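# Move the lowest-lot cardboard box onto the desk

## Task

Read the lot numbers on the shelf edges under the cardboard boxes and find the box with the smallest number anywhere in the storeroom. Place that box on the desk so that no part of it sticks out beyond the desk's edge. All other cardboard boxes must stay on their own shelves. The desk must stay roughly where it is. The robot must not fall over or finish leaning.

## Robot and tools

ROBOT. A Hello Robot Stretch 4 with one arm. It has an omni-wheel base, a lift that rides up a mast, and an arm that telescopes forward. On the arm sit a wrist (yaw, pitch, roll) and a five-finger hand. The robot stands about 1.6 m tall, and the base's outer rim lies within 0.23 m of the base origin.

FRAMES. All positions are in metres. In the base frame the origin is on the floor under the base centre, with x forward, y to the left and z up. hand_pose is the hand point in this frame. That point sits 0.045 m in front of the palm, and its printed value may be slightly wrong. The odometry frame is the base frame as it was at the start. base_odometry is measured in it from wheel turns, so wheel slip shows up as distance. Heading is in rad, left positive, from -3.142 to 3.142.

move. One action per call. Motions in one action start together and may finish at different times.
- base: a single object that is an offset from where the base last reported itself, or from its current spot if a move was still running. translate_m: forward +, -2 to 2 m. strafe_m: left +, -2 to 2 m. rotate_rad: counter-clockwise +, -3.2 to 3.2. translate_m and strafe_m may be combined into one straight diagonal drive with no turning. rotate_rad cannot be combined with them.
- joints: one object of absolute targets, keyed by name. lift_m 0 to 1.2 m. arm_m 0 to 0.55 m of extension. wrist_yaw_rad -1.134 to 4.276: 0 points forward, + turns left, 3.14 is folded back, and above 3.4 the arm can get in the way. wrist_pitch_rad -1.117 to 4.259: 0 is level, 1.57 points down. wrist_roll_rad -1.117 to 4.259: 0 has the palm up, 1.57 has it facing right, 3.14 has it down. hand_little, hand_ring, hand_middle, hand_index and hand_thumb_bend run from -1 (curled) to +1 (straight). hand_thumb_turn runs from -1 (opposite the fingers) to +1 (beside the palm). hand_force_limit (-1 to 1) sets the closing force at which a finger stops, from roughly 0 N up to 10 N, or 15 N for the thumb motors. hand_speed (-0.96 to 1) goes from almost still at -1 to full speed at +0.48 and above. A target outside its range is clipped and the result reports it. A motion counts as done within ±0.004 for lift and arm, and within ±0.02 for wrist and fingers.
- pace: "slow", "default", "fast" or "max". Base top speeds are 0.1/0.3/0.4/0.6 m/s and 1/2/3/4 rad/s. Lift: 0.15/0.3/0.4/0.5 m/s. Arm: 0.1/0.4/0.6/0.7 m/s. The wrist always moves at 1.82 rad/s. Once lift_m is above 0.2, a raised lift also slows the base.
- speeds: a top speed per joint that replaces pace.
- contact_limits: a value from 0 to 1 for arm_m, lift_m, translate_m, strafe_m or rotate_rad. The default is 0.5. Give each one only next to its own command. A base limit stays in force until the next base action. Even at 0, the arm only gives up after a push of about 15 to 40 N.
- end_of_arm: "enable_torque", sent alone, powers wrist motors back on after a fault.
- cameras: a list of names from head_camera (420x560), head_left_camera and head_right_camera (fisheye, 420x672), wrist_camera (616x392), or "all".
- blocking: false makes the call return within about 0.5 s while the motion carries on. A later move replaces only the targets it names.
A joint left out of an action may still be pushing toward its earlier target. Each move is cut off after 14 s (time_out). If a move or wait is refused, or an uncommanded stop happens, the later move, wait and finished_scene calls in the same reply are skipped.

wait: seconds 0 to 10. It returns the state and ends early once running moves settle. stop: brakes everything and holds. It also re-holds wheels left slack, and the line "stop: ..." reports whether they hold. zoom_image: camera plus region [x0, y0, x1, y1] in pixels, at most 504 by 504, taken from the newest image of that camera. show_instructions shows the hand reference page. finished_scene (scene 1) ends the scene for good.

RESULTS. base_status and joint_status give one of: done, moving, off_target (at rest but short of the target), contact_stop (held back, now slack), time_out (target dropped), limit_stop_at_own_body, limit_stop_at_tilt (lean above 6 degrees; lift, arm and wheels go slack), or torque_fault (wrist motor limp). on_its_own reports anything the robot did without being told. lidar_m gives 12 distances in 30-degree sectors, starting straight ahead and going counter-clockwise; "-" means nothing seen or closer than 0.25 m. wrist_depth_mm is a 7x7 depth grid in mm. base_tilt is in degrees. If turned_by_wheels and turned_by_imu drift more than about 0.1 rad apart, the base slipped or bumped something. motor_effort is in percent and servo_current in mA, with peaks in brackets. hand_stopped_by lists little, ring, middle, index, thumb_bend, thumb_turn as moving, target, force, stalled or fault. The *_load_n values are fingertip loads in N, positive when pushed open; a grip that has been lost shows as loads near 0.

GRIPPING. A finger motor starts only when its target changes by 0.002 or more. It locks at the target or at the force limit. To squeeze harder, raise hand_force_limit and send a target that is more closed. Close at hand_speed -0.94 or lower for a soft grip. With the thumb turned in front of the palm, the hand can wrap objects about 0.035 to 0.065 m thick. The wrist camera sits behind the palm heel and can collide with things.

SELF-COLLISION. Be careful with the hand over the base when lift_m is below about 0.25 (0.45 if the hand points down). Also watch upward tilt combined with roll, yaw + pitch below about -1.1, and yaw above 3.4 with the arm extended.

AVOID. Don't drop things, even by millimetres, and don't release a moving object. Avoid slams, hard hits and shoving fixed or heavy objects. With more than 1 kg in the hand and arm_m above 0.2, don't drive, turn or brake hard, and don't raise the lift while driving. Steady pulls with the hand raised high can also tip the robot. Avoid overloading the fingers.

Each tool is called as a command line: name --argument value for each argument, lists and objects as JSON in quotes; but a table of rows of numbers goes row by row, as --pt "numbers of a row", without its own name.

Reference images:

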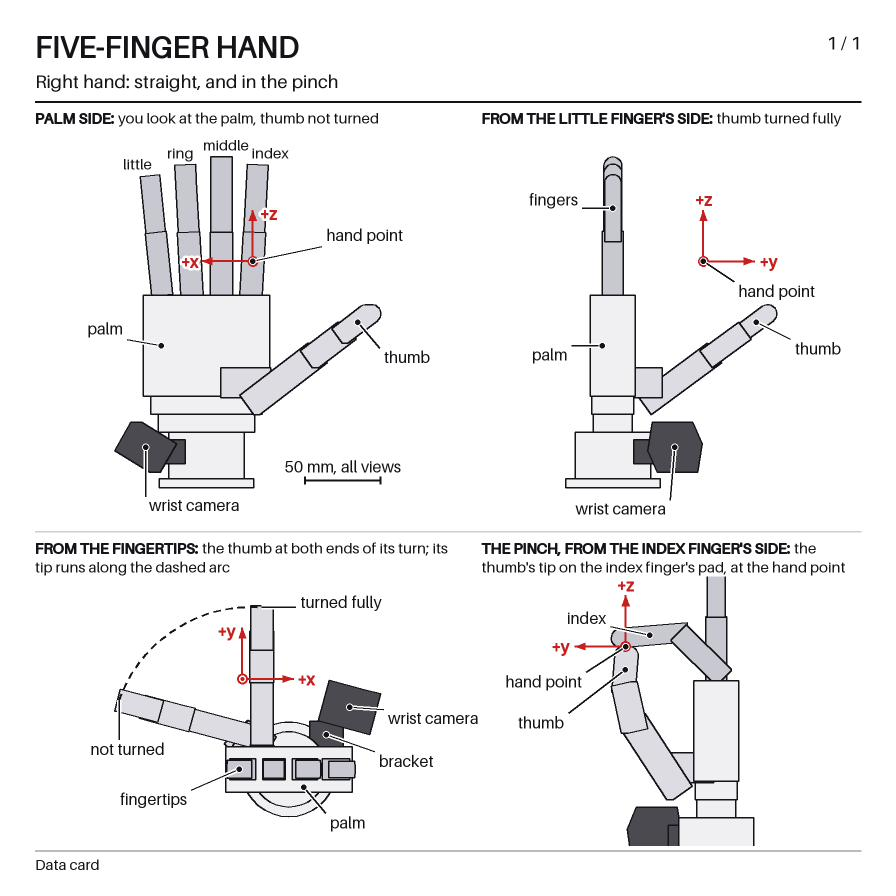

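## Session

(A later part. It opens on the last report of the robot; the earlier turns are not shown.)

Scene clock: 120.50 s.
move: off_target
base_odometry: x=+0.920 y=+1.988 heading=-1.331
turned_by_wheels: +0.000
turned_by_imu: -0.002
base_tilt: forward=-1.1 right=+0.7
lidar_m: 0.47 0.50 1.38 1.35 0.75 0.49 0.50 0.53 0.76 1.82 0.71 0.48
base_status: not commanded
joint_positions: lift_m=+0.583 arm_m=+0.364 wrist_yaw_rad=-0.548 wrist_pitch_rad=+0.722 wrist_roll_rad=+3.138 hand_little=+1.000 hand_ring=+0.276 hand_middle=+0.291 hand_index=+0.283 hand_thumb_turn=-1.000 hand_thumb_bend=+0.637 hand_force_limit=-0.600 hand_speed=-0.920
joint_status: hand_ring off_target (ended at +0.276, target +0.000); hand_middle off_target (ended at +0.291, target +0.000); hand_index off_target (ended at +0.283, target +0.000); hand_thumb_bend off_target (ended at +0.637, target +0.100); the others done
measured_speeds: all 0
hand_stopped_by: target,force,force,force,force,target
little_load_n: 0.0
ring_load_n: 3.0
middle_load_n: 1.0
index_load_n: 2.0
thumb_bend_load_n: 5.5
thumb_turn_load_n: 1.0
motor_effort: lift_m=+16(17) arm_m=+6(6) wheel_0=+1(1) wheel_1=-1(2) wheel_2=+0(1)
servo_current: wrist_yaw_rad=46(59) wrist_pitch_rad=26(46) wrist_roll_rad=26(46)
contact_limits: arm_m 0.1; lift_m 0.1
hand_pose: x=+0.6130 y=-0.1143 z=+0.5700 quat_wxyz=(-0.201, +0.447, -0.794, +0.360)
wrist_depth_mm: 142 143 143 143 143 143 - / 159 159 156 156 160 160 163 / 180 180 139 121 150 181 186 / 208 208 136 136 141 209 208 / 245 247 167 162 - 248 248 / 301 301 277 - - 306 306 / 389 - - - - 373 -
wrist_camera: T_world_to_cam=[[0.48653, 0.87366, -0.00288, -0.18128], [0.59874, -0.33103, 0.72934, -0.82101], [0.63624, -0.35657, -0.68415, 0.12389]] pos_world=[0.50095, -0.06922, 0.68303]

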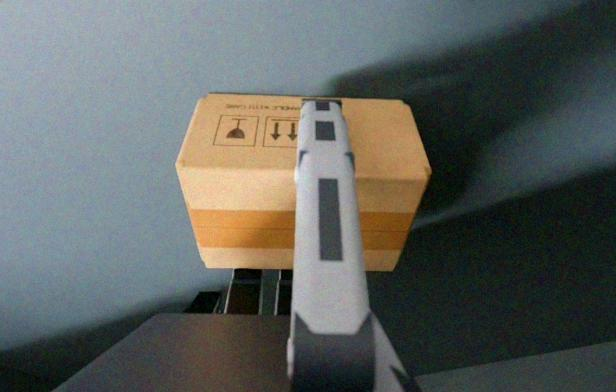

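move --joints '{"hand_force_limit": -0.2, "hand_index": 0.1, "hand_middle": 0.1, "hand_ring": 0.1, "hand_thumb_bend": 0.4}'

move --joints '{"lift_m": 0.62}' --pace "slow" --cameras '["wrist_camera", "head_camera"]'

Scene clock: 121.50 s.
move: off_target
base_odometry: x=+0.920 y=+1.988 heading=-1.331
turned_by_wheels: +0.000
turned_by_imu: +0.000
base_tilt: forward=-0.9 right=+0.7
lidar_m: 0.46 0.50 1.41 1.35 0.72 0.54 0.49 0.52 0.77 1.80 0.67 0.50
base_status: not commanded
joint_positions: lift_m=+0.583 arm_m=+0.364 wrist_yaw_rad=-0.548 wrist_pitch_rad=+0.722 wrist_roll_rad=+3.138 hand_little=+1.000 hand_ring=+0.248 hand_middle=+0.263 hand_index=+0.262 hand_thumb_turn=-1.000 hand_thumb_bend=+0.640 hand_force_limit=-0.200 hand_speed=-0.920
joint_status: hand_ring off_target (ended at +0.248, target +0.100); hand_middle off_target (ended at +0.263, target +0.100); hand_index off_target (ended at +0.262, target +0.100); hand_thumb_bend off_target (ended at +0.640, target +0.400); the others done
measured_speeds: all 0
hand_stopped_by: target,force,force,force,force,target
little_load_n: 0.0
ring_load_n: 4.5
middle_load_n: 4.5
index_load_n: 3.0
thumb_bend_load_n: 11.5
thumb_turn_load_n: 2.5
motor_effort: lift_m=+17(17) arm_m=+6(6) wheel_0=+1(1) wheel_1=-2(2) wheel_2=+0(0)
servo_current: wrist_yaw_rad=26(46) wrist_pitch_rad=26(39) wrist_roll_rad=39(39)
contact_limits: arm_m 0.1; lift_m 0.1
hand_pose: x=+0.6130 y=-0.1143 z=+0.5700 quat_wxyz=(-0.201, +0.447, -0.794, +0.360)
wrist_depth_mm: 142 142 143 143 143 143 - / 158 159 158 156 158 160 164 / 180 181 136 122 146 181 186 / 208 209 137 136 137 211 210 / 247 248 167 160 - 249 249 / 301 300 278 - - 304 304 / 389 - - - - 370 -
pictures: none

Scene clock: 122.63 s.
move: done
base_odometry: x=+0.920 y=+1.988 heading=-1.331
turned_by_wheels: +0.000
turned_by_imu: +0.000
base_tilt: forward=-0.9 right=+0.7
lidar_m: 0.47 0.50 1.38 1.35 0.73 0.48 0.49 0.54 0.75 1.79 0.68 0.49
base_status: not commanded
joint_positions: lift_m=+0.620 arm_m=+0.364 wrist_yaw_rad=-0.548 wrist_pitch_rad=+0.722 wrist_roll_rad=+3.138 hand_little=+1.000 hand_ring=+0.248 hand_middle=+0.263 hand_index=+0.262 hand_thumb_turn=-1.000 hand_thumb_bend=+0.640 hand_force_limit=-0.200 hand_speed=-0.920
joint_status: all done
measured_speeds: all 0
hand_stopped_by: target,force,force,force,force,target
little_load_n: 0.0
ring_load_n: 4.5
middle_load_n: 4.5
index_load_n: 3.0
thumb_bend_load_n: 12.0
thumb_turn_load_n: 3.0
motor_effort: lift_m=+26(32) arm_m=+6(6) wheel_0=+1(1) wheel_1=-2(2) wheel_2=+0(1)
servo_current: wrist_yaw_rad=46(46) wrist_pitch_rad=46(46) wrist_roll_rad=39(39)
contact_limits: arm_m 0.1
hand_pose: x=+0.6130 y=-0.1143 z=+0.6062 quat_wxyz=(-0.201, +0.447, -0.794, +0.360)
wrist_depth_mm: 178 178 177 178 178 178 177 / 200 200 195 195 195 200 198 / 225 227 136 122 147 226 225 / 260 260 136 137 137 262 260 / 307 310 167 160 - 309 309 / 377 364 347 - - 359 357 / 418 - - - - - -
pictures: head_camera, wrist_camera
wrist_camera: T_world_to_cam=[[0.48653, 0.87366, -0.00288, -0.18118], [0.59874, -0.33103, 0.72934, -0.84741], [0.63624, -0.35657, -0.68415, 0.14865]] pos_world=[0.50095, -0.06922, 0.71923]

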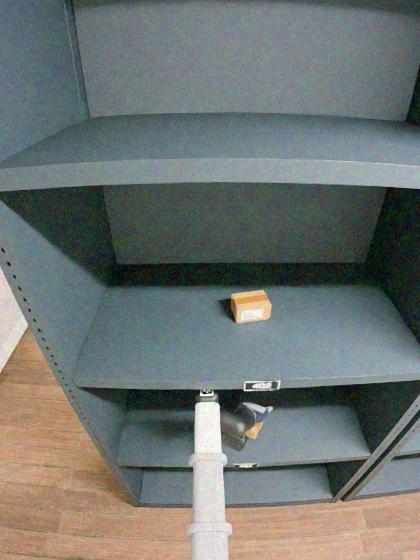

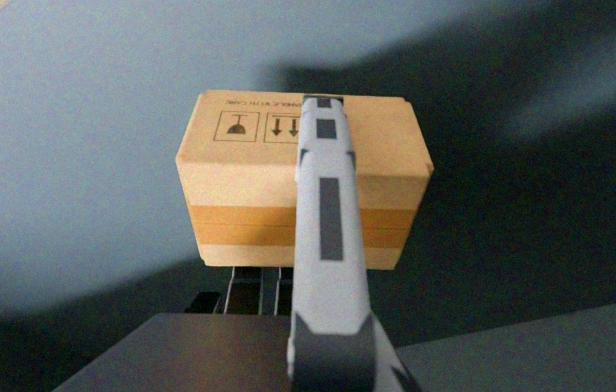

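move --joints '{"lift_m": 0.64}' --pace "slow"

move --joints '{"arm_m": 0.03}' --speeds '{"arm_m": 0.2}' --cameras '["wrist_camera", "head_camera"]'

Scene clock: 124.50 s.
move: done
base_odometry: x=+0.920 y=+1.988 heading=-1.331
turned_by_wheels: +0.000
turned_by_imu: -0.001
base_tilt: forward=-0.9 right=+0.5
lidar_m: 0.46 0.47 1.41 1.35 0.72 0.52 0.49 0.52 0.76 1.83 0.65 0.50
base_status: not commanded
joint_positions: lift_m=+0.640 arm_m=+0.364 wrist_yaw_rad=-0.548 wrist_pitch_rad=+0.722 wrist_roll_rad=+3.138 hand_little=+1.000 hand_ring=+0.248 hand_middle=+0.263 hand_index=+0.262 hand_thumb_turn=-1.000 hand_thumb_bend=+0.640 hand_force_limit=-0.200 hand_speed=-0.920
joint_status: all done
measured_speeds: all 0
hand_stopped_by: target,force,force,force,force,target
little_load_n: 0.0
ring_load_n: 4.5
middle_load_n: 4.5
index_load_n: 3.0
thumb_bend_load_n: 11.5
thumb_turn_load_n: 2.5
motor_effort: lift_m=+26(32) arm_m=+6(6) wheel_0=+1(1) wheel_1=-2(2) wheel_2=+0(1)
servo_current: wrist_yaw_rad=33(46) wrist_pitch_rad=39(46) wrist_roll_rad=33(39)
contact_limits: arm_m 0.1
hand_pose: x=+0.6130 y=-0.1143 z=+0.6262 quat_wxyz=(-0.201, +0.447, -0.794, +0.360)
wrist_depth_mm: 197 198 197 198 198 198 198 / 222 222 216 216 216 222 221 / 251 253 136 122 146 251 251 / 290 290 136 137 137 287 289 / 345 345 167 161 - 342 343 / 407 - 200 - - - - / 421 - - - - - -
pictures: none

Scene clock: 126.97 s.
move: done
base_odometry: x=+0.920 y=+1.988 heading=-1.331
turned_by_wheels: +0.000
turned_by_imu: -0.001
base_tilt: forward=-1.0 right=+0.6
lidar_m: 0.47 0.47 1.41 1.34 0.75 0.52 0.47 0.52 0.78 1.82 0.66 0.50
base_status: not commanded
joint_positions: lift_m=+0.640 arm_m=+0.030 wrist_yaw_rad=-0.548 wrist_pitch_rad=+0.722 wrist_roll_rad=+3.138 hand_little=+1.000 hand_ring=+0.248 hand_middle=+0.263 hand_index=+0.262 hand_thumb_turn=-1.000 hand_thumb_bend=+0.640 hand_force_limit=-0.200 hand_speed=-0.920
joint_status: all done
measured_speeds: all 0
hand_stopped_by: target,force,force,force,force,target
little_load_n: 0.0
ring_load_n: 4.5
middle_load_n: 4.5
index_load_n: 3.0
thumb_bend_load_n: 11.5
thumb_turn_load_n: 2.5
motor_effort: lift_m=+26(26) arm_m=-6(14) wheel_0=+1(1) wheel_1=-2(2) wheel_2=+0(1)
servo_current: wrist_yaw_rad=39(46) wrist_pitch_rad=33(46) wrist_roll_rad=33(46)
hand_pose: x=+0.2793 y=-0.1144 z=+0.6262 quat_wxyz=(-0.201, +0.447, -0.794, +0.360)
wrist_depth_mm: 732 723 723 732 699 - - / 809 820 809 750 - - - / 931 904 136 122 146 - - / 1042 917 137 137 137 - 332 / 1138 661 167 161 - 359 345 / - 574 634 - - - - / - - - - - - -
pictures: head_camera, wrist_camera
wrist_camera: T_world_to_cam=[[0.48683, 0.87349, -0.0029, -0.0189], [0.59866, -0.33124, 0.7293, -0.66214], [0.63608, -0.35679, -0.68418, 0.37472]] pos_world=[0.16725, -0.06912, 0.73923]

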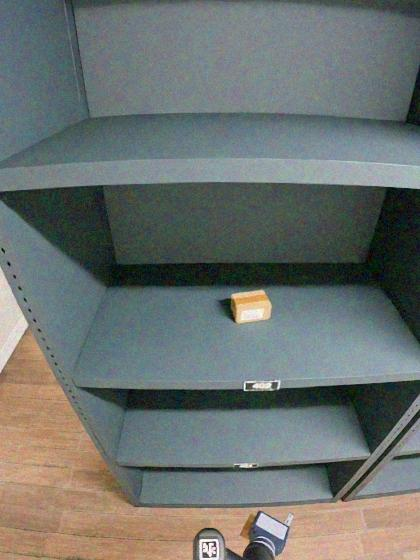

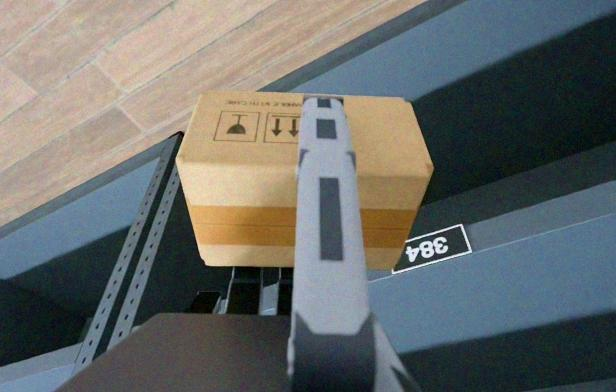

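move --base '{"rotate_rad": -0.8}' --cameras '["head_camera"]'

zoom_image --camera "head_camera" --region '[210, 280, 420, 490]'

Scene clock: 129.00 s.
move: done
base_odometry: x=+0.920 y=+1.988 heading=-2.131
turned_by_wheels: -0.800
turned_by_imu: -0.799
base_tilt: forward=-0.9 right=+0.6
lidar_m: 0.53 0.41 0.47 0.55 1.36 1.02 0.60 0.51 0.50 0.58 1.08 1.00
base_status: done
joint_positions: lift_m=+0.640 arm_m=+0.030 wrist_yaw_rad=-0.549 wrist_pitch_rad=+0.722 wrist_roll_rad=+3.138 hand_little=+1.000 hand_ring=+0.248 hand_middle=+0.263 hand_index=+0.262 hand_thumb_turn=-1.000 hand_thumb_bend=+0.640 hand_force_limit=-0.200 hand_speed=-0.920
joint_status: not commanded
measured_speeds: all 0
hand_stopped_by: target,force,force,force,force,target
little_load_n: 0.0
ring_load_n: 4.5
middle_load_n: 4.5
index_load_n: 3.0
thumb_bend_load_n: 11.5
thumb_turn_load_n: 3.0
motor_effort: lift_m=+25(26) arm_m=-6(7) wheel_0=+3(11) wheel_1=+0(9) wheel_2=+0(9)
servo_current: wrist_yaw_rad=46(46) wrist_pitch_rad=39(46) wrist_roll_rad=39(46)
hand_pose: x=+0.2793 y=-0.1144 z=+0.6263 quat_wxyz=(-0.201, +0.447, -0.794, +0.360)
wrist_depth_mm: 741 732 723 723 732 707 - / 820 820 798 809 798 788 - / 946 917 136 122 146 768 831 / 1078 1060 137 137 137 661 715 / 1281 1281 167 160 - 603 597 / 1464 1576 1430 - - - 517 / - - - - - - 466

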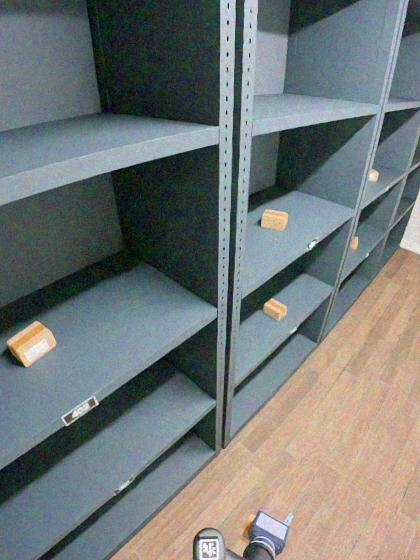

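Scaled by 2.400 from the camera's image (finer frame: 1200x1600).

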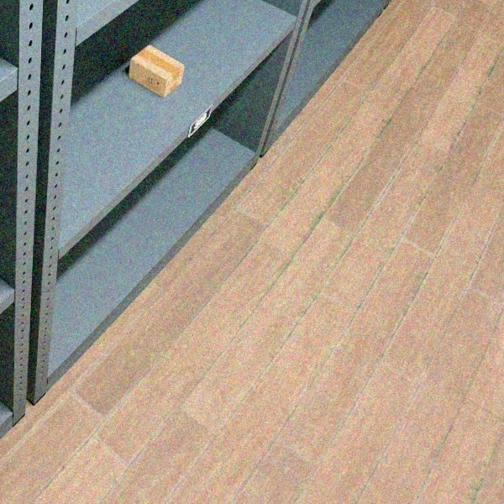

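zoom_image --camera "head_camera" --region '[270, 310, 320, 350]'

Scaled by 10.080 from the camera's image (finer frame: 1200x1600).

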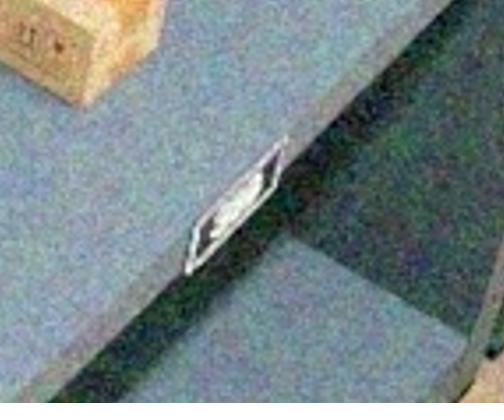

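move --base '{"rotate_rad": 0.8}'

move --base '{"strafe_m": 0.82}' --joints '{"lift_m": 0.7}' --cameras '["head_camera", "head_left_camera", "head_right_camera"]'

Scene clock: 131.63 s.
move: done
base_odometry: x=+0.920 y=+1.988 heading=-1.331
turned_by_wheels: +0.800
turned_by_imu: +0.796
base_tilt: forward=-0.9 right=+0.5
lidar_m: 0.46 0.49 1.40 1.33 0.74 0.51 0.49 0.52 0.77 1.83 0.70 0.49
base_status: done
joint_positions: lift_m=+0.640 arm_m=+0.030 wrist_yaw_rad=-0.549 wrist_pitch_rad=+0.722 wrist_roll_rad=+3.138 hand_little=+1.000 hand_ring=+0.248 hand_middle=+0.263 hand_index=+0.262 hand_thumb_turn=-1.000 hand_thumb_bend=+0.640 hand_force_limit=-0.200 hand_speed=-0.920
joint_status: not commanded
measured_speeds: all 0
hand_stopped_by: target,force,force,force,force,target
little_load_n: 0.0
ring_load_n: 4.5
middle_load_n: 4.0
index_load_n: 3.0
thumb_bend_load_n: 11.5
thumb_turn_load_n: 2.5
motor_effort: lift_m=+25(26) arm_m=-6(6) wheel_0=-3(10) wheel_1=-1(9) wheel_2=+0(10)
servo_current: wrist_yaw_rad=39(39) wrist_pitch_rad=33(39) wrist_roll_rad=26(39)
hand_pose: x=+0.2793 y=-0.1144 z=+0.6263 quat_wxyz=(-0.201, +0.447, -0.794, +0.360)
wrist_depth_mm: 732 732 732 723 699 - - / 809 820 798 759 - - - / 931 904 136 122 146 - - / 1042 931 137 137 137 - 330 / 1138 640 167 161 - 357 345 / - 569 640 - - - - / - - - - - - -
pictures: none

Scene clock: 135.70 s.
move: done
base_odometry: x=+1.716 y=+2.182 heading=-1.331
turned_by_wheels: +0.000
turned_by_imu: +0.003
base_tilt: forward=-1.0 right=+0.6
lidar_m: 1.98 0.76 0.55 0.52 0.56 0.50 0.46 0.53 0.74 1.83 0.69 0.65
base_status: done
joint_positions: lift_m=+0.700 arm_m=+0.030 wrist_yaw_rad=-0.549 wrist_pitch_rad=+0.722 wrist_roll_rad=+3.138 hand_little=+1.000 hand_ring=+0.248 hand_middle=+0.263 hand_index=+0.262 hand_thumb_turn=-1.000 hand_thumb_bend=+0.640 hand_force_limit=-0.200 hand_speed=-0.920
joint_status: all done
measured_speeds: all 0
hand_stopped_by: target,force,force,force,force,target
little_load_n: 0.0
ring_load_n: 4.5
middle_load_n: 4.5
index_load_n: 3.0
thumb_bend_load_n: 11.5
thumb_turn_load_n: 3.0
motor_effort: lift_m=+26(36) arm_m=-6(6) wheel_0=+1(14) wheel_1=+1(11) wheel_2=+1(3)
servo_current: wrist_yaw_rad=26(52) wrist_pitch_rad=33(46) wrist_roll_rad=39(46)
hand_pose: x=+0.2793 y=-0.1144 z=+0.6863 quat_wxyz=(-0.201, +0.447, -0.794, +0.360)
wrist_depth_mm: 798 788 778 788 788 788 798 / 891 891 866 866 854 891 878 / 991 991 136 122 146 1008 976 / 1138 - 137 137 137 1160 1160 / - - 167 161 - 1397 1366 / - 569 208 - - 1661 1708 / - - - - - - -

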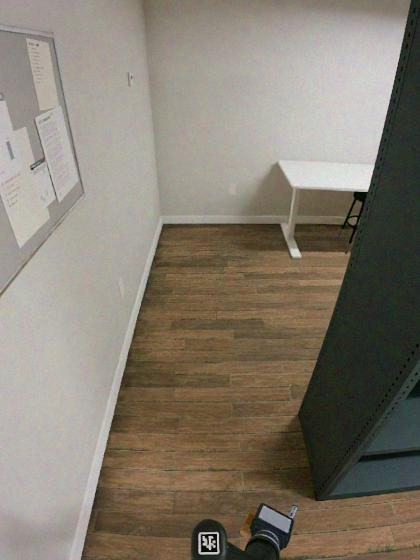

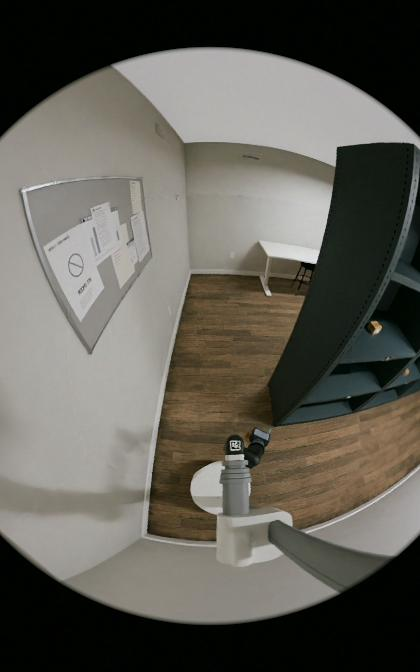

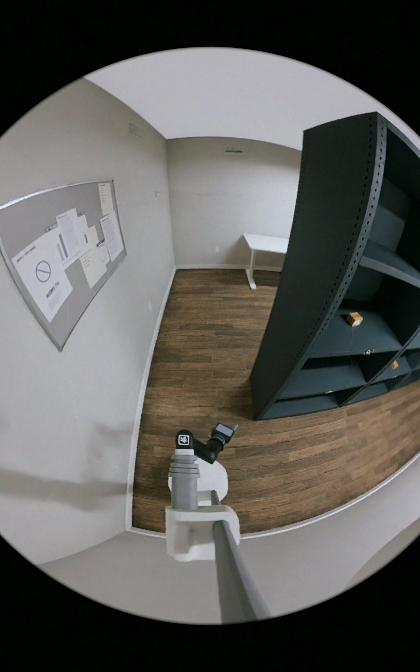

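move --base '{"translate_m": 1.37}' --joints '{"lift_m": 0.85}'

move --base '{"strafe_m": -0.8}' --cameras '["all"]'

Scene clock: 142.70 s.
move: done
base_odometry: x=+2.042 y=+0.852 heading=-1.331
turned_by_wheels: +0.000
turned_by_imu: -0.010
base_tilt: forward=-1.0 right=+0.6
lidar_m: 1.87 0.74 0.53 0.50 0.52 0.76 1.84 0.71 0.63 1.63 1.54 1.32
base_status: done
joint_positions: lift_m=+0.850 arm_m=+0.030 wrist_yaw_rad=-0.549 wrist_pitch_rad=+0.722 wrist_roll_rad=+3.138 hand_little=+1.000 hand_ring=+0.248 hand_middle=+0.263 hand_index=+0.262 hand_thumb_turn=-1.000 hand_thumb_bend=+0.640 hand_force_limit=-0.200 hand_speed=-0.920
joint_status: all done
measured_speeds: all 0
hand_stopped_by: target,force,force,force,force,target
little_load_n: 0.0
ring_load_n: 4.5
middle_load_n: 4.5
index_load_n: 3.0
thumb_bend_load_n: 11.5
thumb_turn_load_n: 3.0
motor_effort: lift_m=+25(35) arm_m=-5(6) wheel_0=+2(10) wheel_1=+1(8) wheel_2=+2(13)
servo_current: wrist_yaw_rad=33(52) wrist_pitch_rad=39(46) wrist_roll_rad=33(46)
hand_pose: x=+0.2792 y=-0.1144 z=+0.8363 quat_wxyz=(-0.201, +0.447, -0.794, +0.360)
wrist_depth_mm: 946 931 931 931 931 946 931 / 1060 1060 1008 1025 1025 1060 1060 / 1205 1205 136 122 146 1205 1160 / 1397 1366 137 137 137 1366 1336 / 1618 1708 167 161 - 1661 1537 / 1983 1863 1808 - - - - / - - - - - - -
pictures: none

Scene clock: 146.70 s.
move: done
base_odometry: x=+1.265 y=+0.661 heading=-1.331
turned_by_wheels: +0.000
turned_by_imu: -0.005
base_tilt: forward=-0.9 right=+0.6
lidar_m: 1.06 1.89 1.35 1.30 1.36 0.41 0.39 0.42 0.58 1.65 1.49 1.11
base_status: done
joint_positions: lift_m=+0.850 arm_m=+0.030 wrist_yaw_rad=-0.549 wrist_pitch_rad=+0.722 wrist_roll_rad=+3.138 hand_little=+1.000 hand_ring=+0.248 hand_middle=+0.263 hand_index=+0.262 hand_thumb_turn=-1.000 hand_thumb_bend=+0.640 hand_force_limit=-0.200 hand_speed=-0.920
joint_status: not commanded
measured_speeds: all 0
hand_stopped_by: target,force,force,force,force,target
little_load_n: 0.0
ring_load_n: 4.5
middle_load_n: 4.5
index_load_n: 3.0
thumb_bend_load_n: 11.5
thumb_turn_load_n: 3.0
motor_effort: lift_m=+25(26) arm_m=-6(6) wheel_0=+0(13) wheel_1=-2(11) wheel_2=+1(3)
servo_current: wrist_yaw_rad=33(52) wrist_pitch_rad=26(46) wrist_roll_rad=39(46)
hand_pose: x=+0.2792 y=-0.1144 z=+0.8363 quat_wxyz=(-0.201, +0.447, -0.794, +0.360)
wrist_depth_mm: 931 931 946 931 946 931 946 / 1060 1042 1025 1025 1008 1060 1060 / 1160 1182 136 122 146 1205 1182 / 1366 1366 136 136 137 1430 1366 / 1618 1576 167 161 - 1537 1576 / - - 208 - - - - / - - - - - - 1060
pictures: head_camera, head_left_camera, head_right_camera, wrist_camera
wrist_camera: T_world_to_cam=[[0.48725, 0.87326, -0.00285, -0.01842], [0.59846, -0.33154, 0.72933, -0.81539], [0.63595, -0.35707, -0.68415, 0.51845]] pos_world=[0.16725, -0.06912, 0.94933]

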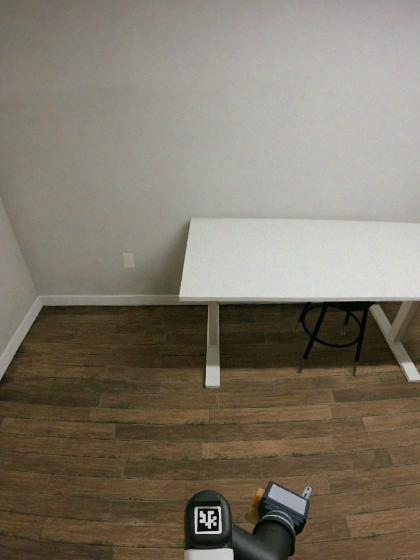

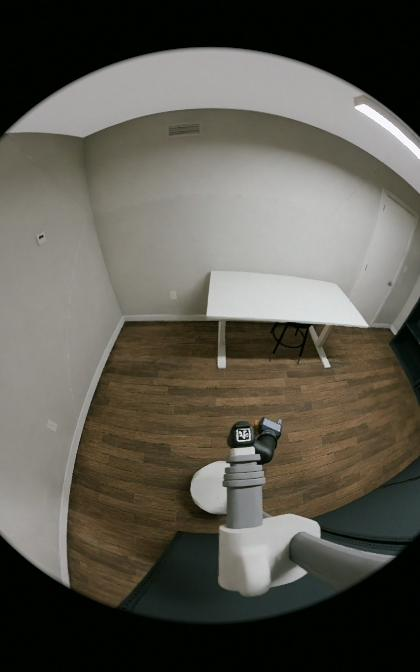

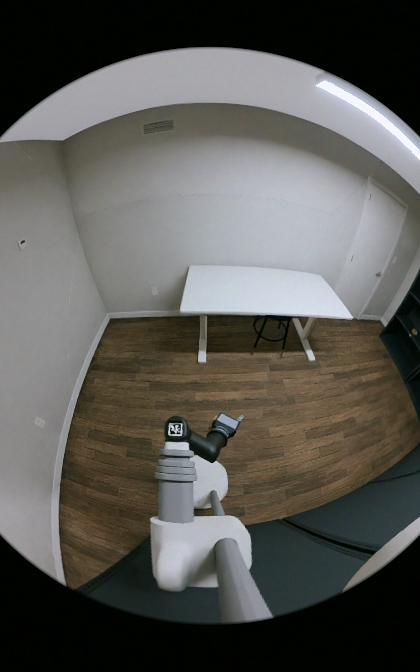

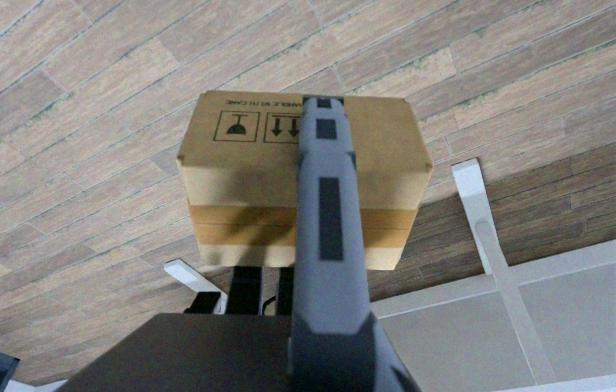

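move --base '{"translate_m": 0.6}' --contact_limits '{"translate_m": 0.2}'

move --joints '{"arm_m": 0.33}' --speeds '{"arm_m": 0.2}' --contact_limits '{"arm_m": 0.1}' --cameras '["all"]'

zoom_image --camera "head_camera" --region '[150, 300, 350, 500]'

Scene clock: 151.17 s.
move: done
base_odometry: x=+1.408 y=+0.079 heading=-1.330
turned_by_wheels: +0.000
turned_by_imu: -0.005
base_tilt: forward=-0.9 right=+0.7
lidar_m: 0.48 1.33 1.37 1.30 1.37 1.03 1.00 1.02 1.44 2.94 0.66 0.51
base_status: done
joint_positions: lift_m=+0.850 arm_m=+0.030 wrist_yaw_rad=-0.549 wrist_pitch_rad=+0.722 wrist_roll_rad=+3.138 hand_little=+1.000 hand_ring=+0.248 hand_middle=+0.263 hand_index=+0.262 hand_thumb_turn=-1.000 hand_thumb_bend=+0.640 hand_force_limit=-0.200 hand_speed=-0.920
joint_status: not commanded
measured_speeds: all 0
hand_stopped_by: target,force,force,force,force,target
little_load_n: 0.0
ring_load_n: 4.5
middle_load_n: 4.5
index_load_n: 3.0
thumb_bend_load_n: 11.5
thumb_turn_load_n: 3.0
motor_effort: lift_m=+25(26) arm_m=-5(6) wheel_0=+3(9) wheel_1=+1(9) wheel_2=+1(12)
servo_current: wrist_yaw_rad=33(59) wrist_pitch_rad=26(46) wrist_roll_rad=39(46)
contact_limits: translate_m 0.2
hand_pose: x=+0.2792 y=-0.1144 z=+0.8363 quat_wxyz=(-0.201, +0.447, -0.794, +0.360)
wrist_depth_mm: 946 946 946 946 917 931 931 / 1060 1060 1025 1042 1042 1060 1078 / 1205 1182 136 122 146 1160 1205 / 1397 1308 137 137 137 798 347 / 1661 1576 167 161 - 387 387 / - 809 208 - - 473 477 / 615 - - - - 574 609
pictures: none

Scene clock: 153.47 s.
move: done
base_odometry: x=+1.408 y=+0.079 heading=-1.330
turned_by_wheels: +0.000
turned_by_imu: -0.001
base_tilt: forward=-1.0 right=+0.5
lidar_m: 0.48 1.34 1.35 1.29 1.36 1.05 0.99 1.03 1.42 2.97 0.69 0.48
base_status: not commanded
joint_positions: lift_m=+0.850 arm_m=+0.330 wrist_yaw_rad=-0.549 wrist_pitch_rad=+0.722 wrist_roll_rad=+3.138 hand_little=+1.000 hand_ring=+0.248 hand_middle=+0.263 hand_index=+0.262 hand_thumb_turn=-1.000 hand_thumb_bend=+0.640 hand_force_limit=-0.200 hand_speed=-0.920
joint_status: all done
measured_speeds: all 0
hand_stopped_by: target,force,force,force,force,target
little_load_n: 0.0
ring_load_n: 4.5
middle_load_n: 4.5
index_load_n: 3.0
thumb_bend_load_n: 11.5
thumb_turn_load_n: 3.0
motor_effort: lift_m=+25(26) arm_m=+6(10) wheel_0=+3(3) wheel_1=+1(1) wheel_2=+1(1)
servo_current: wrist_yaw_rad=33(46) wrist_pitch_rad=20(46) wrist_roll_rad=33(39)
contact_limits: arm_m 0.1; translate_m 0.2
hand_pose: x=+0.5789 y=-0.1144 z=+0.8363 quat_wxyz=(-0.201, +0.447, -0.794, +0.360)
wrist_depth_mm: 931 231 222 222 221 223 221 / 260 248 242 241 242 248 249 / 279 279 136 122 146 281 281 / 322 324 136 137 137 324 322 / 384 384 166 161 - 379 382 / 469 469 427 - - 473 469 / 603 - - - - 569 597
pictures: head_camera, head_left_camera, head_right_camera, wrist_camera
wrist_camera: T_world_to_cam=[[0.48752, 0.87311, -0.00284, -0.16455], [0.59835, -0.33173, 0.72934, -0.99465], [0.63585, -0.35727, -0.68415, 0.32794]] pos_world=[0.46685, -0.06912, 0.94933]

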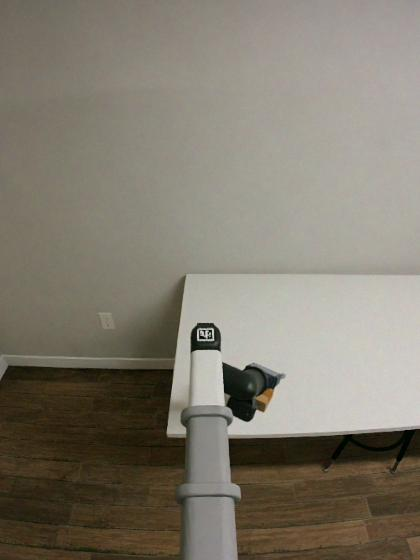

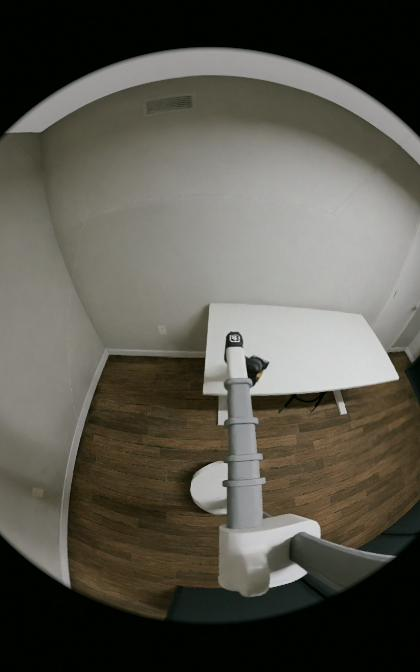

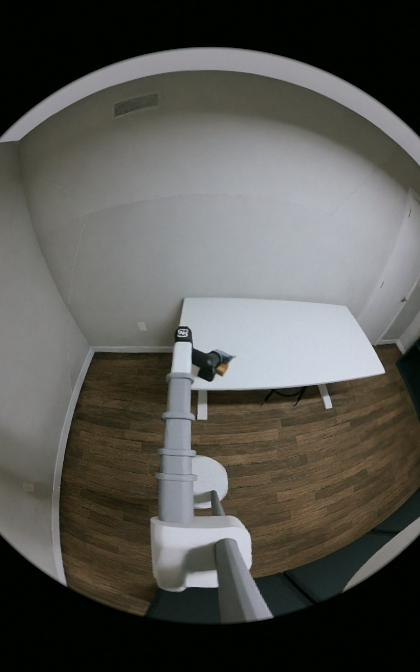

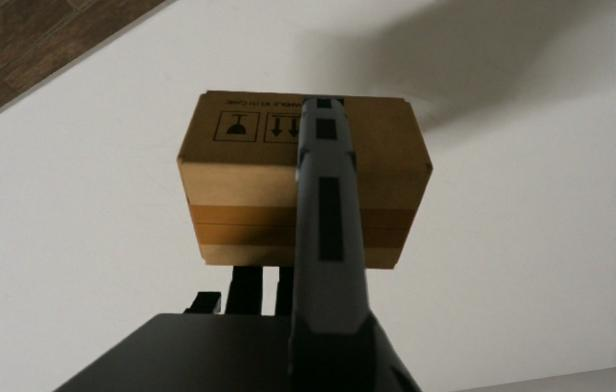

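Scaled by 2.520 from the camera's image (finer frame: 1200x1600).

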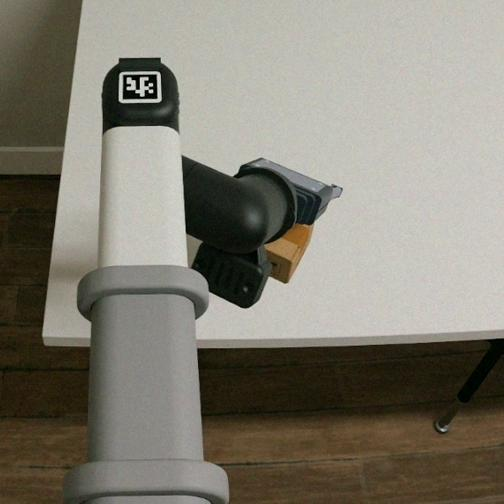

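move --joints '{"arm_m": 0.45}' --speeds '{"arm_m": 0.2}' --contact_limits '{"arm_m": 0.1}'

move --joints '{"lift_m": 0.78}' --pace "slow" --contact_limits '{"lift_m": 0.2}' --cameras '["wrist_camera", "head_camera"]'

zoom_image --camera "head_camera" --region '[200, 320, 320, 440]'

Scene clock: 155.97 s.
move: done
base_odometry: x=+1.408 y=+0.079 heading=-1.330
turned_by_wheels: +0.000
turned_by_imu: -0.001
base_tilt: forward=-0.9 right=+0.7
lidar_m: 0.48 1.33 1.36 1.29 1.34 1.06 0.99 1.05 1.44 2.96 0.70 0.51
base_status: not commanded
joint_positions: lift_m=+0.850 arm_m=+0.450 wrist_yaw_rad=-0.549 wrist_pitch_rad=+0.722 wrist_roll_rad=+3.138 hand_little=+1.000 hand_ring=+0.248 hand_middle=+0.263 hand_index=+0.262 hand_thumb_turn=-1.000 hand_thumb_bend=+0.640 hand_force_limit=-0.200 hand_speed=-0.920
joint_status: all done
measured_speeds: all 0
hand_stopped_by: target,force,force,force,force,target
little_load_n: 0.0
ring_load_n: 4.5
middle_load_n: 4.0
index_load_n: 3.0
thumb_bend_load_n: 11.5
thumb_turn_load_n: 2.5
motor_effort: lift_m=+25(26) arm_m=+6(10) wheel_0=+3(3) wheel_1=+1(1) wheel_2=+1(1)
servo_current: wrist_yaw_rad=39(46) wrist_pitch_rad=26(46) wrist_roll_rad=39(46)
contact_limits: arm_m 0.1; translate_m 0.2
hand_pose: x=+0.6989 y=-0.1144 z=+0.8363 quat_wxyz=(-0.201, +0.447, -0.794, +0.360)
wrist_depth_mm: 220 221 220 221 220 221 220 / 246 246 240 241 241 246 247 / 279 281 136 122 146 278 279 / 324 322 136 137 137 324 324 / 382 382 166 161 - 379 382 / 469 469 430 - - 473 469 / 603 - - - - 569 559
pictures: none

Scene clock: 157.43 s.
move: done
base_odometry: x=+1.408 y=+0.079 heading=-1.330
turned_by_wheels: +0.000
turned_by_imu: -0.001
base_tilt: forward=-1.0 right=+0.6
lidar_m: 0.49 1.33 1.38 1.29 1.35 1.05 0.98 1.05 1.45 2.96 0.69 0.52
base_status: not commanded
joint_positions: lift_m=+0.780 arm_m=+0.450 wrist_yaw_rad=-0.549 wrist_pitch_rad=+0.722 wrist_roll_rad=+3.138 hand_little=+1.000 hand_ring=+0.248 hand_middle=+0.263 hand_index=+0.262 hand_thumb_turn=-1.000 hand_thumb_bend=+0.640 hand_force_limit=-0.200 hand_speed=-0.920
joint_status: all done
measured_speeds: all 0
hand_stopped_by: target,force,force,force,force,target
little_load_n: 0.0
ring_load_n: 4.5
middle_load_n: 4.0
index_load_n: 3.0
thumb_bend_load_n: 11.5
thumb_turn_load_n: 2.5
motor_effort: lift_m=+17(26) arm_m=+6(6) wheel_0=+3(3) wheel_1=+1(1) wheel_2=+1(1)
servo_current: wrist_yaw_rad=52(52) wrist_pitch_rad=33(46) wrist_roll_rad=39(39)
contact_limits: arm_m 0.1; lift_m 0.2; translate_m 0.2
hand_pose: x=+0.6989 y=-0.1144 z=+0.7670 quat_wxyz=(-0.201, +0.447, -0.794, +0.360)
wrist_depth_mm: 152 152 152 152 152 153 156 / 171 170 167 166 167 170 169 / 193 193 136 122 147 193 193 / 223 223 137 136 137 223 224 / 264 264 167 161 - 263 265 / 324 324 296 - - 322 325 / 418 - - - - 413 421
pictures: head_camera, wrist_camera
wrist_camera: T_world_to_cam=[[0.48752, 0.87311, -0.00284, -0.22325], [0.59835, -0.33173, 0.72934, -1.01591], [0.63585, -0.35727, -0.68415, 0.20423]] pos_world=[0.58685, -0.06912, 0.88003]

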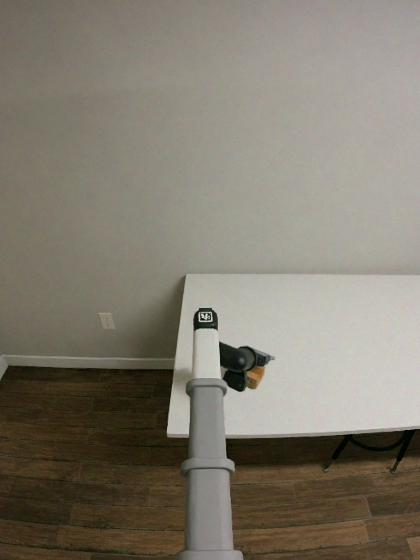

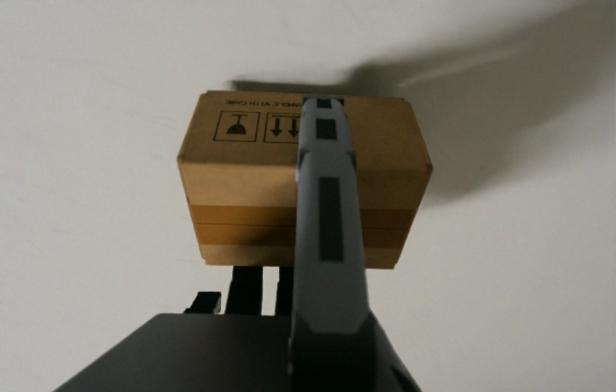

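Scaled by 4.200 from the camera's image (finer frame: 1200x1600).

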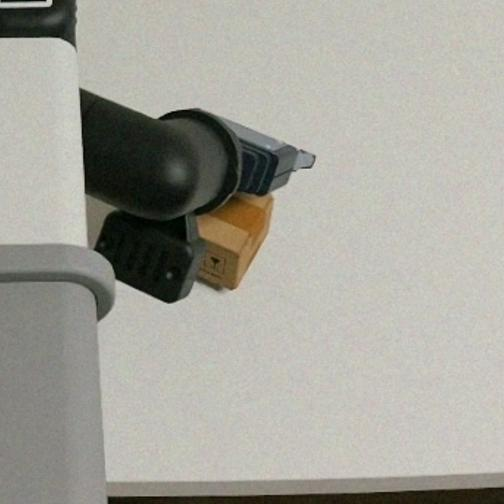

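move --joints '{"lift_m": 0.7705}' --speeds '{"lift_m": 0.03}' --contact_limits '{"lift_m": 0.2}' --cameras '["wrist_camera"]'

Scene clock: 158.57 s.
move: done
base_odometry: x=+1.408 y=+0.079 heading=-1.330
turned_by_wheels: +0.000
turned_by_imu: +0.000
base_tilt: forward=-1.0 right=+0.5
lidar_m: 0.47 1.33 1.36 1.28 1.36 1.06 0.97 1.06 1.45 2.94 0.68 0.52
base_status: not commanded
joint_positions: lift_m=+0.771 arm_m=+0.450 wrist_yaw_rad=-0.549 wrist_pitch_rad=+0.722 wrist_roll_rad=+3.138 hand_little=+1.000 hand_ring=+0.248 hand_middle=+0.263 hand_index=+0.262 hand_thumb_turn=-1.000 hand_thumb_bend=+0.640 hand_force_limit=-0.200 hand_speed=-0.920
joint_status: all done
measured_speeds: all 0
hand_stopped_by: target,force,force,force,force,target
little_load_n: 0.0
ring_load_n: 4.5
middle_load_n: 4.5
index_load_n: 3.0
thumb_bend_load_n: 11.5
thumb_turn_load_n: 2.5
motor_effort: lift_m=+17(23) arm_m=+6(6) wheel_0=+3(3) wheel_1=+1(1) wheel_2=+1(1)
servo_current: wrist_yaw_rad=26(46) wrist_pitch_rad=33(39) wrist_roll_rad=33(46)
contact_limits: arm_m 0.1; lift_m 0.2; translate_m 0.2
hand_pose: x=+0.6989 y=-0.1144 z=+0.7575 quat_wxyz=(-0.201, +0.447, -0.794, +0.360)
wrist_depth_mm: 143 143 143 143 143 143 142 / 160 160 156 156 160 160 164 / 181 181 136 122 146 181 182 / 209 210 136 137 137 210 209 / 247 248 167 161 - 248 249 / 301 303 208 - - 301 303 / 392 - - - - 392 394
wrist_camera: T_world_to_cam=[[0.48752, 0.87311, -0.00284, -0.22328], [0.59835, -0.33173, 0.72934, -1.00898], [0.63585, -0.35727, -0.68415, 0.19773]] pos_world=[0.58685, -0.06912, 0.87053]

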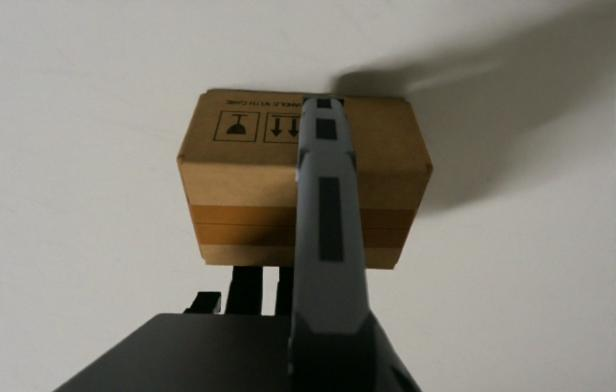

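move --joints '{"lift_m": 0.7695}' --speeds '{"lift_m": 0.03}'

move --joints '{"hand_speed": -0.9, "hand_index": 0.6, "hand_middle": 0.6, "hand_ring": 0.6, "hand_thumb_bend": 0.9}' --cameras '["wrist_camera"]'

Scene clock: 159.30 s.
move: done
base_odometry: x=+1.408 y=+0.079 heading=-1.330
turned_by_wheels: +0.000
turned_by_imu: +0.000
base_tilt: forward=-1.0 right=+0.6
lidar_m: 0.46 1.30 1.37 1.31 1.37 1.06 0.98 1.07 1.46 2.94 0.68 0.51
base_status: not commanded
joint_positions: lift_m=+0.770 arm_m=+0.450 wrist_yaw_rad=-0.549 wrist_pitch_rad=+0.722 wrist_roll_rad=+3.138 hand_little=+1.000 hand_ring=+0.248 hand_middle=+0.263 hand_index=+0.262 hand_thumb_turn=-1.000 hand_thumb_bend=+0.640 hand_force_limit=-0.200 hand_speed=-0.920
joint_status: all done
measured_speeds: all 0
hand_stopped_by: target,force,force,force,force,target
little_load_n: 0.0
ring_load_n: 4.5
middle_load_n: 4.5
index_load_n: 3.0
thumb_bend_load_n: 11.0
thumb_turn_load_n: 2.5
motor_effort: lift_m=+16(19) arm_m=+6(6) wheel_0=+3(3) wheel_1=+1(1) wheel_2=+1(1)
servo_current: wrist_yaw_rad=39(46) wrist_pitch_rad=33(33) wrist_roll_rad=26(39)
contact_limits: arm_m 0.1; translate_m 0.2
hand_pose: x=+0.6989 y=-0.1144 z=+0.7566 quat_wxyz=(-0.201, +0.447, -0.794, +0.360)
wrist_depth_mm: 145 142 143 143 143 143 143 / 159 159 156 156 160 160 164 / 180 181 136 122 147 182 182 / 208 208 137 137 137 211 210 / 247 246 167 161 - 250 250 / 301 301 208 - - 304 306 / 387 - - - - 394 397
pictures: none

Scene clock: 161.60 s.
move: done
base_odometry: x=+1.408 y=+0.079 heading=-1.330
turned_by_wheels: +0.000
turned_by_imu: -0.001
base_tilt: forward=-1.0 right=+0.5
lidar_m: 0.48 1.32 1.38 1.32 1.38 1.04 1.00 1.04 1.44 2.98 0.69 0.50
base_status: not commanded
joint_positions: lift_m=+0.770 arm_m=+0.450 wrist_yaw_rad=-0.549 wrist_pitch_rad=+0.722 wrist_roll_rad=+3.138 hand_little=+1.000 hand_ring=+0.600 hand_middle=+0.600 hand_index=+0.600 hand_thumb_turn=-1.000 hand_thumb_bend=+0.900 hand_force_limit=-0.200 hand_speed=-0.900
joint_status: all done
measured_speeds: all 0
hand_stopped_by: target,target,target,target,target,target
little_load_n: 0.0
ring_load_n: 0.0
middle_load_n: 0.0
index_load_n: 0.0
thumb_bend_load_n: 0.0
thumb_turn_load_n: 0.0
motor_effort: lift_m=+16(16) arm_m=+5(6) wheel_0=+3(3) wheel_1=+1(1) wheel_2=+1(1)
servo_current: wrist_yaw_rad=39(46) wrist_pitch_rad=26(39) wrist_roll_rad=39(46)
contact_limits: arm_m 0.1; translate_m 0.2
hand_pose: x=+0.6989 y=-0.1144 z=+0.7566 quat_wxyz=(-0.201, +0.447, -0.794, +0.360)
wrist_depth_mm: 145 142 142 142 143 142 143 / 158 159 156 152 160 160 160 / 180 180 139 132 154 181 182 / 206 208 136 136 136 209 209 / 246 246 167 160 - 247 249 / 298 301 208 - - 304 304 / 389 - - - - 392 394
wrist_camera: T_world_to_cam=[[0.48752, 0.87311, -0.00284, -0.22328], [0.59835, -0.33173, 0.72934, -1.00825], [0.63585, -0.35727, -0.68415, 0.19705]] pos_world=[0.58685, -0.06912, 0.86953]

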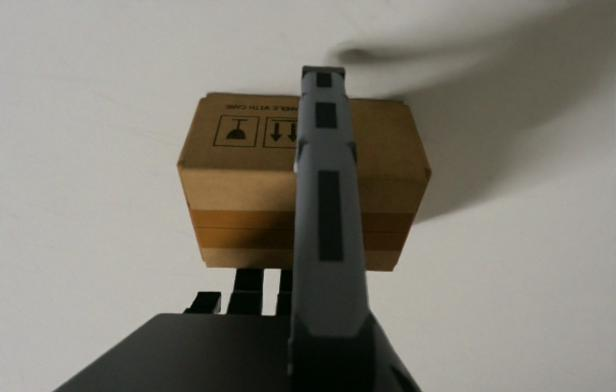

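Released cleanly. Open fully, raise, and retract.

move --joints '{"hand_index": 1.0, "hand_middle": 1.0, "hand_ring": 1.0, "hand_thumb_bend": 1.0}'

move --joints '{"lift_m": 0.88}' --pace "slow"

move --joints '{"arm_m": 0.05}' --cameras '["head_camera", "wrist_camera"]'

zoom_image --camera "head_camera" --region '[150, 300, 350, 500]'

Scene clock: 163.97 s.
move: done
base_odometry: x=+1.408 y=+0.079 heading=-1.330
turned_by_wheels: +0.000
turned_by_imu: -0.001
base_tilt: forward=-0.9 right=+0.5
lidar_m: 0.48 1.34 1.36 1.30 1.35 1.06 0.96 1.03 1.43 2.97 0.66 0.48
base_status: not commanded
joint_positions: lift_m=+0.770 arm_m=+0.450 wrist_yaw_rad=-0.549 wrist_pitch_rad=+0.722 wrist_roll_rad=+3.138 hand_little=+1.000 hand_ring=+1.000 hand_middle=+1.000 hand_index=+1.000 hand_thumb_turn=-1.000 hand_thumb_bend=+1.000 hand_force_limit=-0.200 hand_speed=-0.900
joint_status: all done
measured_speeds: all 0
hand_stopped_by: target,target,target,target,target,target
little_load_n: 0.0
ring_load_n: -0.5
middle_load_n: 0.0
index_load_n: 0.0
thumb_bend_load_n: 0.0
thumb_turn_load_n: 0.0
motor_effort: lift_m=+16(16) arm_m=+6(6) wheel_0=+3(3) wheel_1=+1(1) wheel_2=+1(1)
servo_current: wrist_yaw_rad=26(52) wrist_pitch_rad=33(46) wrist_roll_rad=33(46)
contact_limits: arm_m 0.1; translate_m 0.2
hand_pose: x=+0.6989 y=-0.1144 z=+0.7566 quat_wxyz=(-0.201, +0.447, -0.794, +0.360)
wrist_depth_mm: 145 142 143 142 142 143 143 / 158 159 156 122 160 160 160 / 179 180 139 136 150 181 181 / 208 208 136 136 - 209 211 / 246 245 167 161 - 248 249 / 300 300 276 - - 306 303 / 387 - - - - 392 397
pictures: none

Scene clock: 165.73 s.
move: done
base_odometry: x=+1.408 y=+0.079 heading=-1.330
turned_by_wheels: +0.000
turned_by_imu: -0.001
base_tilt: forward=-0.8 right=+0.6
lidar_m: 0.49 1.32 1.34 1.30 1.34 1.03 0.97 1.04 1.44 2.95 0.68 0.50
base_status: not commanded
joint_positions: lift_m=+0.880 arm_m=+0.450 wrist_yaw_rad=-0.549 wrist_pitch_rad=+0.722 wrist_roll_rad=+3.138 hand_little=+1.000 hand_ring=+1.000 hand_middle=+1.000 hand_index=+1.000 hand_thumb_turn=-1.000 hand_thumb_bend=+1.000 hand_force_limit=-0.200 hand_speed=-0.900
joint_status: all done
measured_speeds: all 0
hand_stopped_by: target,target,target,target,target,target
little_load_n: 0.0
ring_load_n: 0.0
middle_load_n: 0.0
index_load_n: 0.0
thumb_bend_load_n: 0.0
thumb_turn_load_n: 0.0
motor_effort: lift_m=+26(36) arm_m=+6(6) wheel_0=+3(3) wheel_1=+1(1) wheel_2=+1(1)
servo_current: wrist_yaw_rad=39(39) wrist_pitch_rad=26(46) wrist_roll_rad=39(46)
contact_limits: arm_m 0.1; translate_m 0.2
hand_pose: x=+0.6989 y=-0.1144 z=+0.8663 quat_wxyz=(-0.201, +0.447, -0.794, +0.360)
wrist_depth_mm: 251 251 241 213 246 251 252 / 279 279 273 124 283 282 281 / 317 317 320 309 320 320 320 / 364 368 366 368 - 368 370 / 433 430 433 433 - 433 439 / 525 508 492 - - 535 539 / 647 - - - - 609 574
pictures: none

Scene clock: 168.03 s.
move: done
base_odometry: x=+1.408 y=+0.079 heading=-1.330
turned_by_wheels: +0.000
turned_by_imu: -0.001
base_tilt: forward=-1.0 right=+0.7
lidar_m: 0.48 1.33 1.35 1.29 1.37 1.04 0.98 1.03 1.46 2.96 0.69 0.51
base_status: not commanded
joint_positions: lift_m=+0.880 arm_m=+0.050 wrist_yaw_rad=-0.549 wrist_pitch_rad=+0.722 wrist_roll_rad=+3.138 hand_little=+1.000 hand_ring=+1.000 hand_middle=+1.000 hand_index=+1.000 hand_thumb_turn=-1.000 hand_thumb_bend=+1.000 hand_force_limit=-0.200 hand_speed=-0.900
joint_status: all done
measured_speeds: all 0
hand_stopped_by: target,target,target,target,target,target
little_load_n: 0.0
ring_load_n: 0.0
middle_load_n: 0.0
index_load_n: 0.0
thumb_bend_load_n: 0.0
thumb_turn_load_n: -0.5
motor_effort: lift_m=+26(26) arm_m=-6(12) wheel_0=+3(3) wheel_1=+1(1) wheel_2=+1(1)
servo_current: wrist_yaw_rad=39(52) wrist_pitch_rad=33(46) wrist_roll_rad=20(46)
contact_limits: translate_m 0.2
hand_pose: x=+0.2992 y=-0.1144 z=+0.8663 quat_wxyz=(-0.201, +0.447, -0.794, +0.360)
wrist_depth_mm: 960 976 960 976 960 946 960 / 1098 1060 1098 124 1042 1078 1078 / 1229 1229 1229 1182 1205 1229 1138 / 1464 1430 1464 1397 - 382 370 / 1661 1576 1537 469 - 439 439 / 1983 564 496 - - 484 535 / 661 - - - - 661 699
wrist_camera: T_world_to_cam=[[0.48752, 0.87311, -0.00284, -0.02815], [0.59835, -0.33173, 0.72934, -0.84916], [0.63585, -0.35727, -0.68415, 0.52618]] pos_world=[0.18725, -0.06912, 0.97923]

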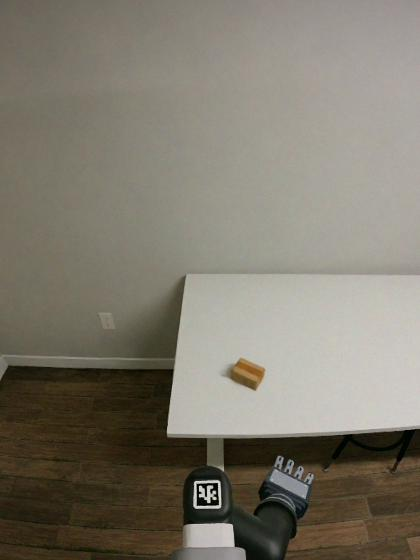

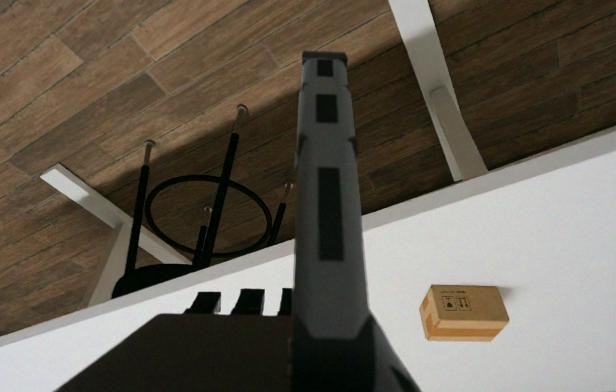

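Scaled by 2.520 from the camera's image (finer frame: 1200x1600).

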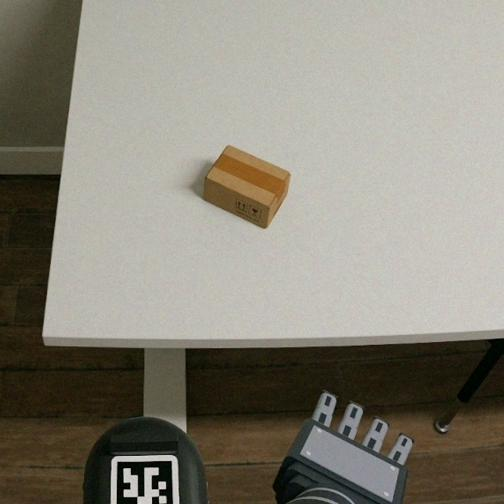

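finished_scene

The scene is finished: the task was done.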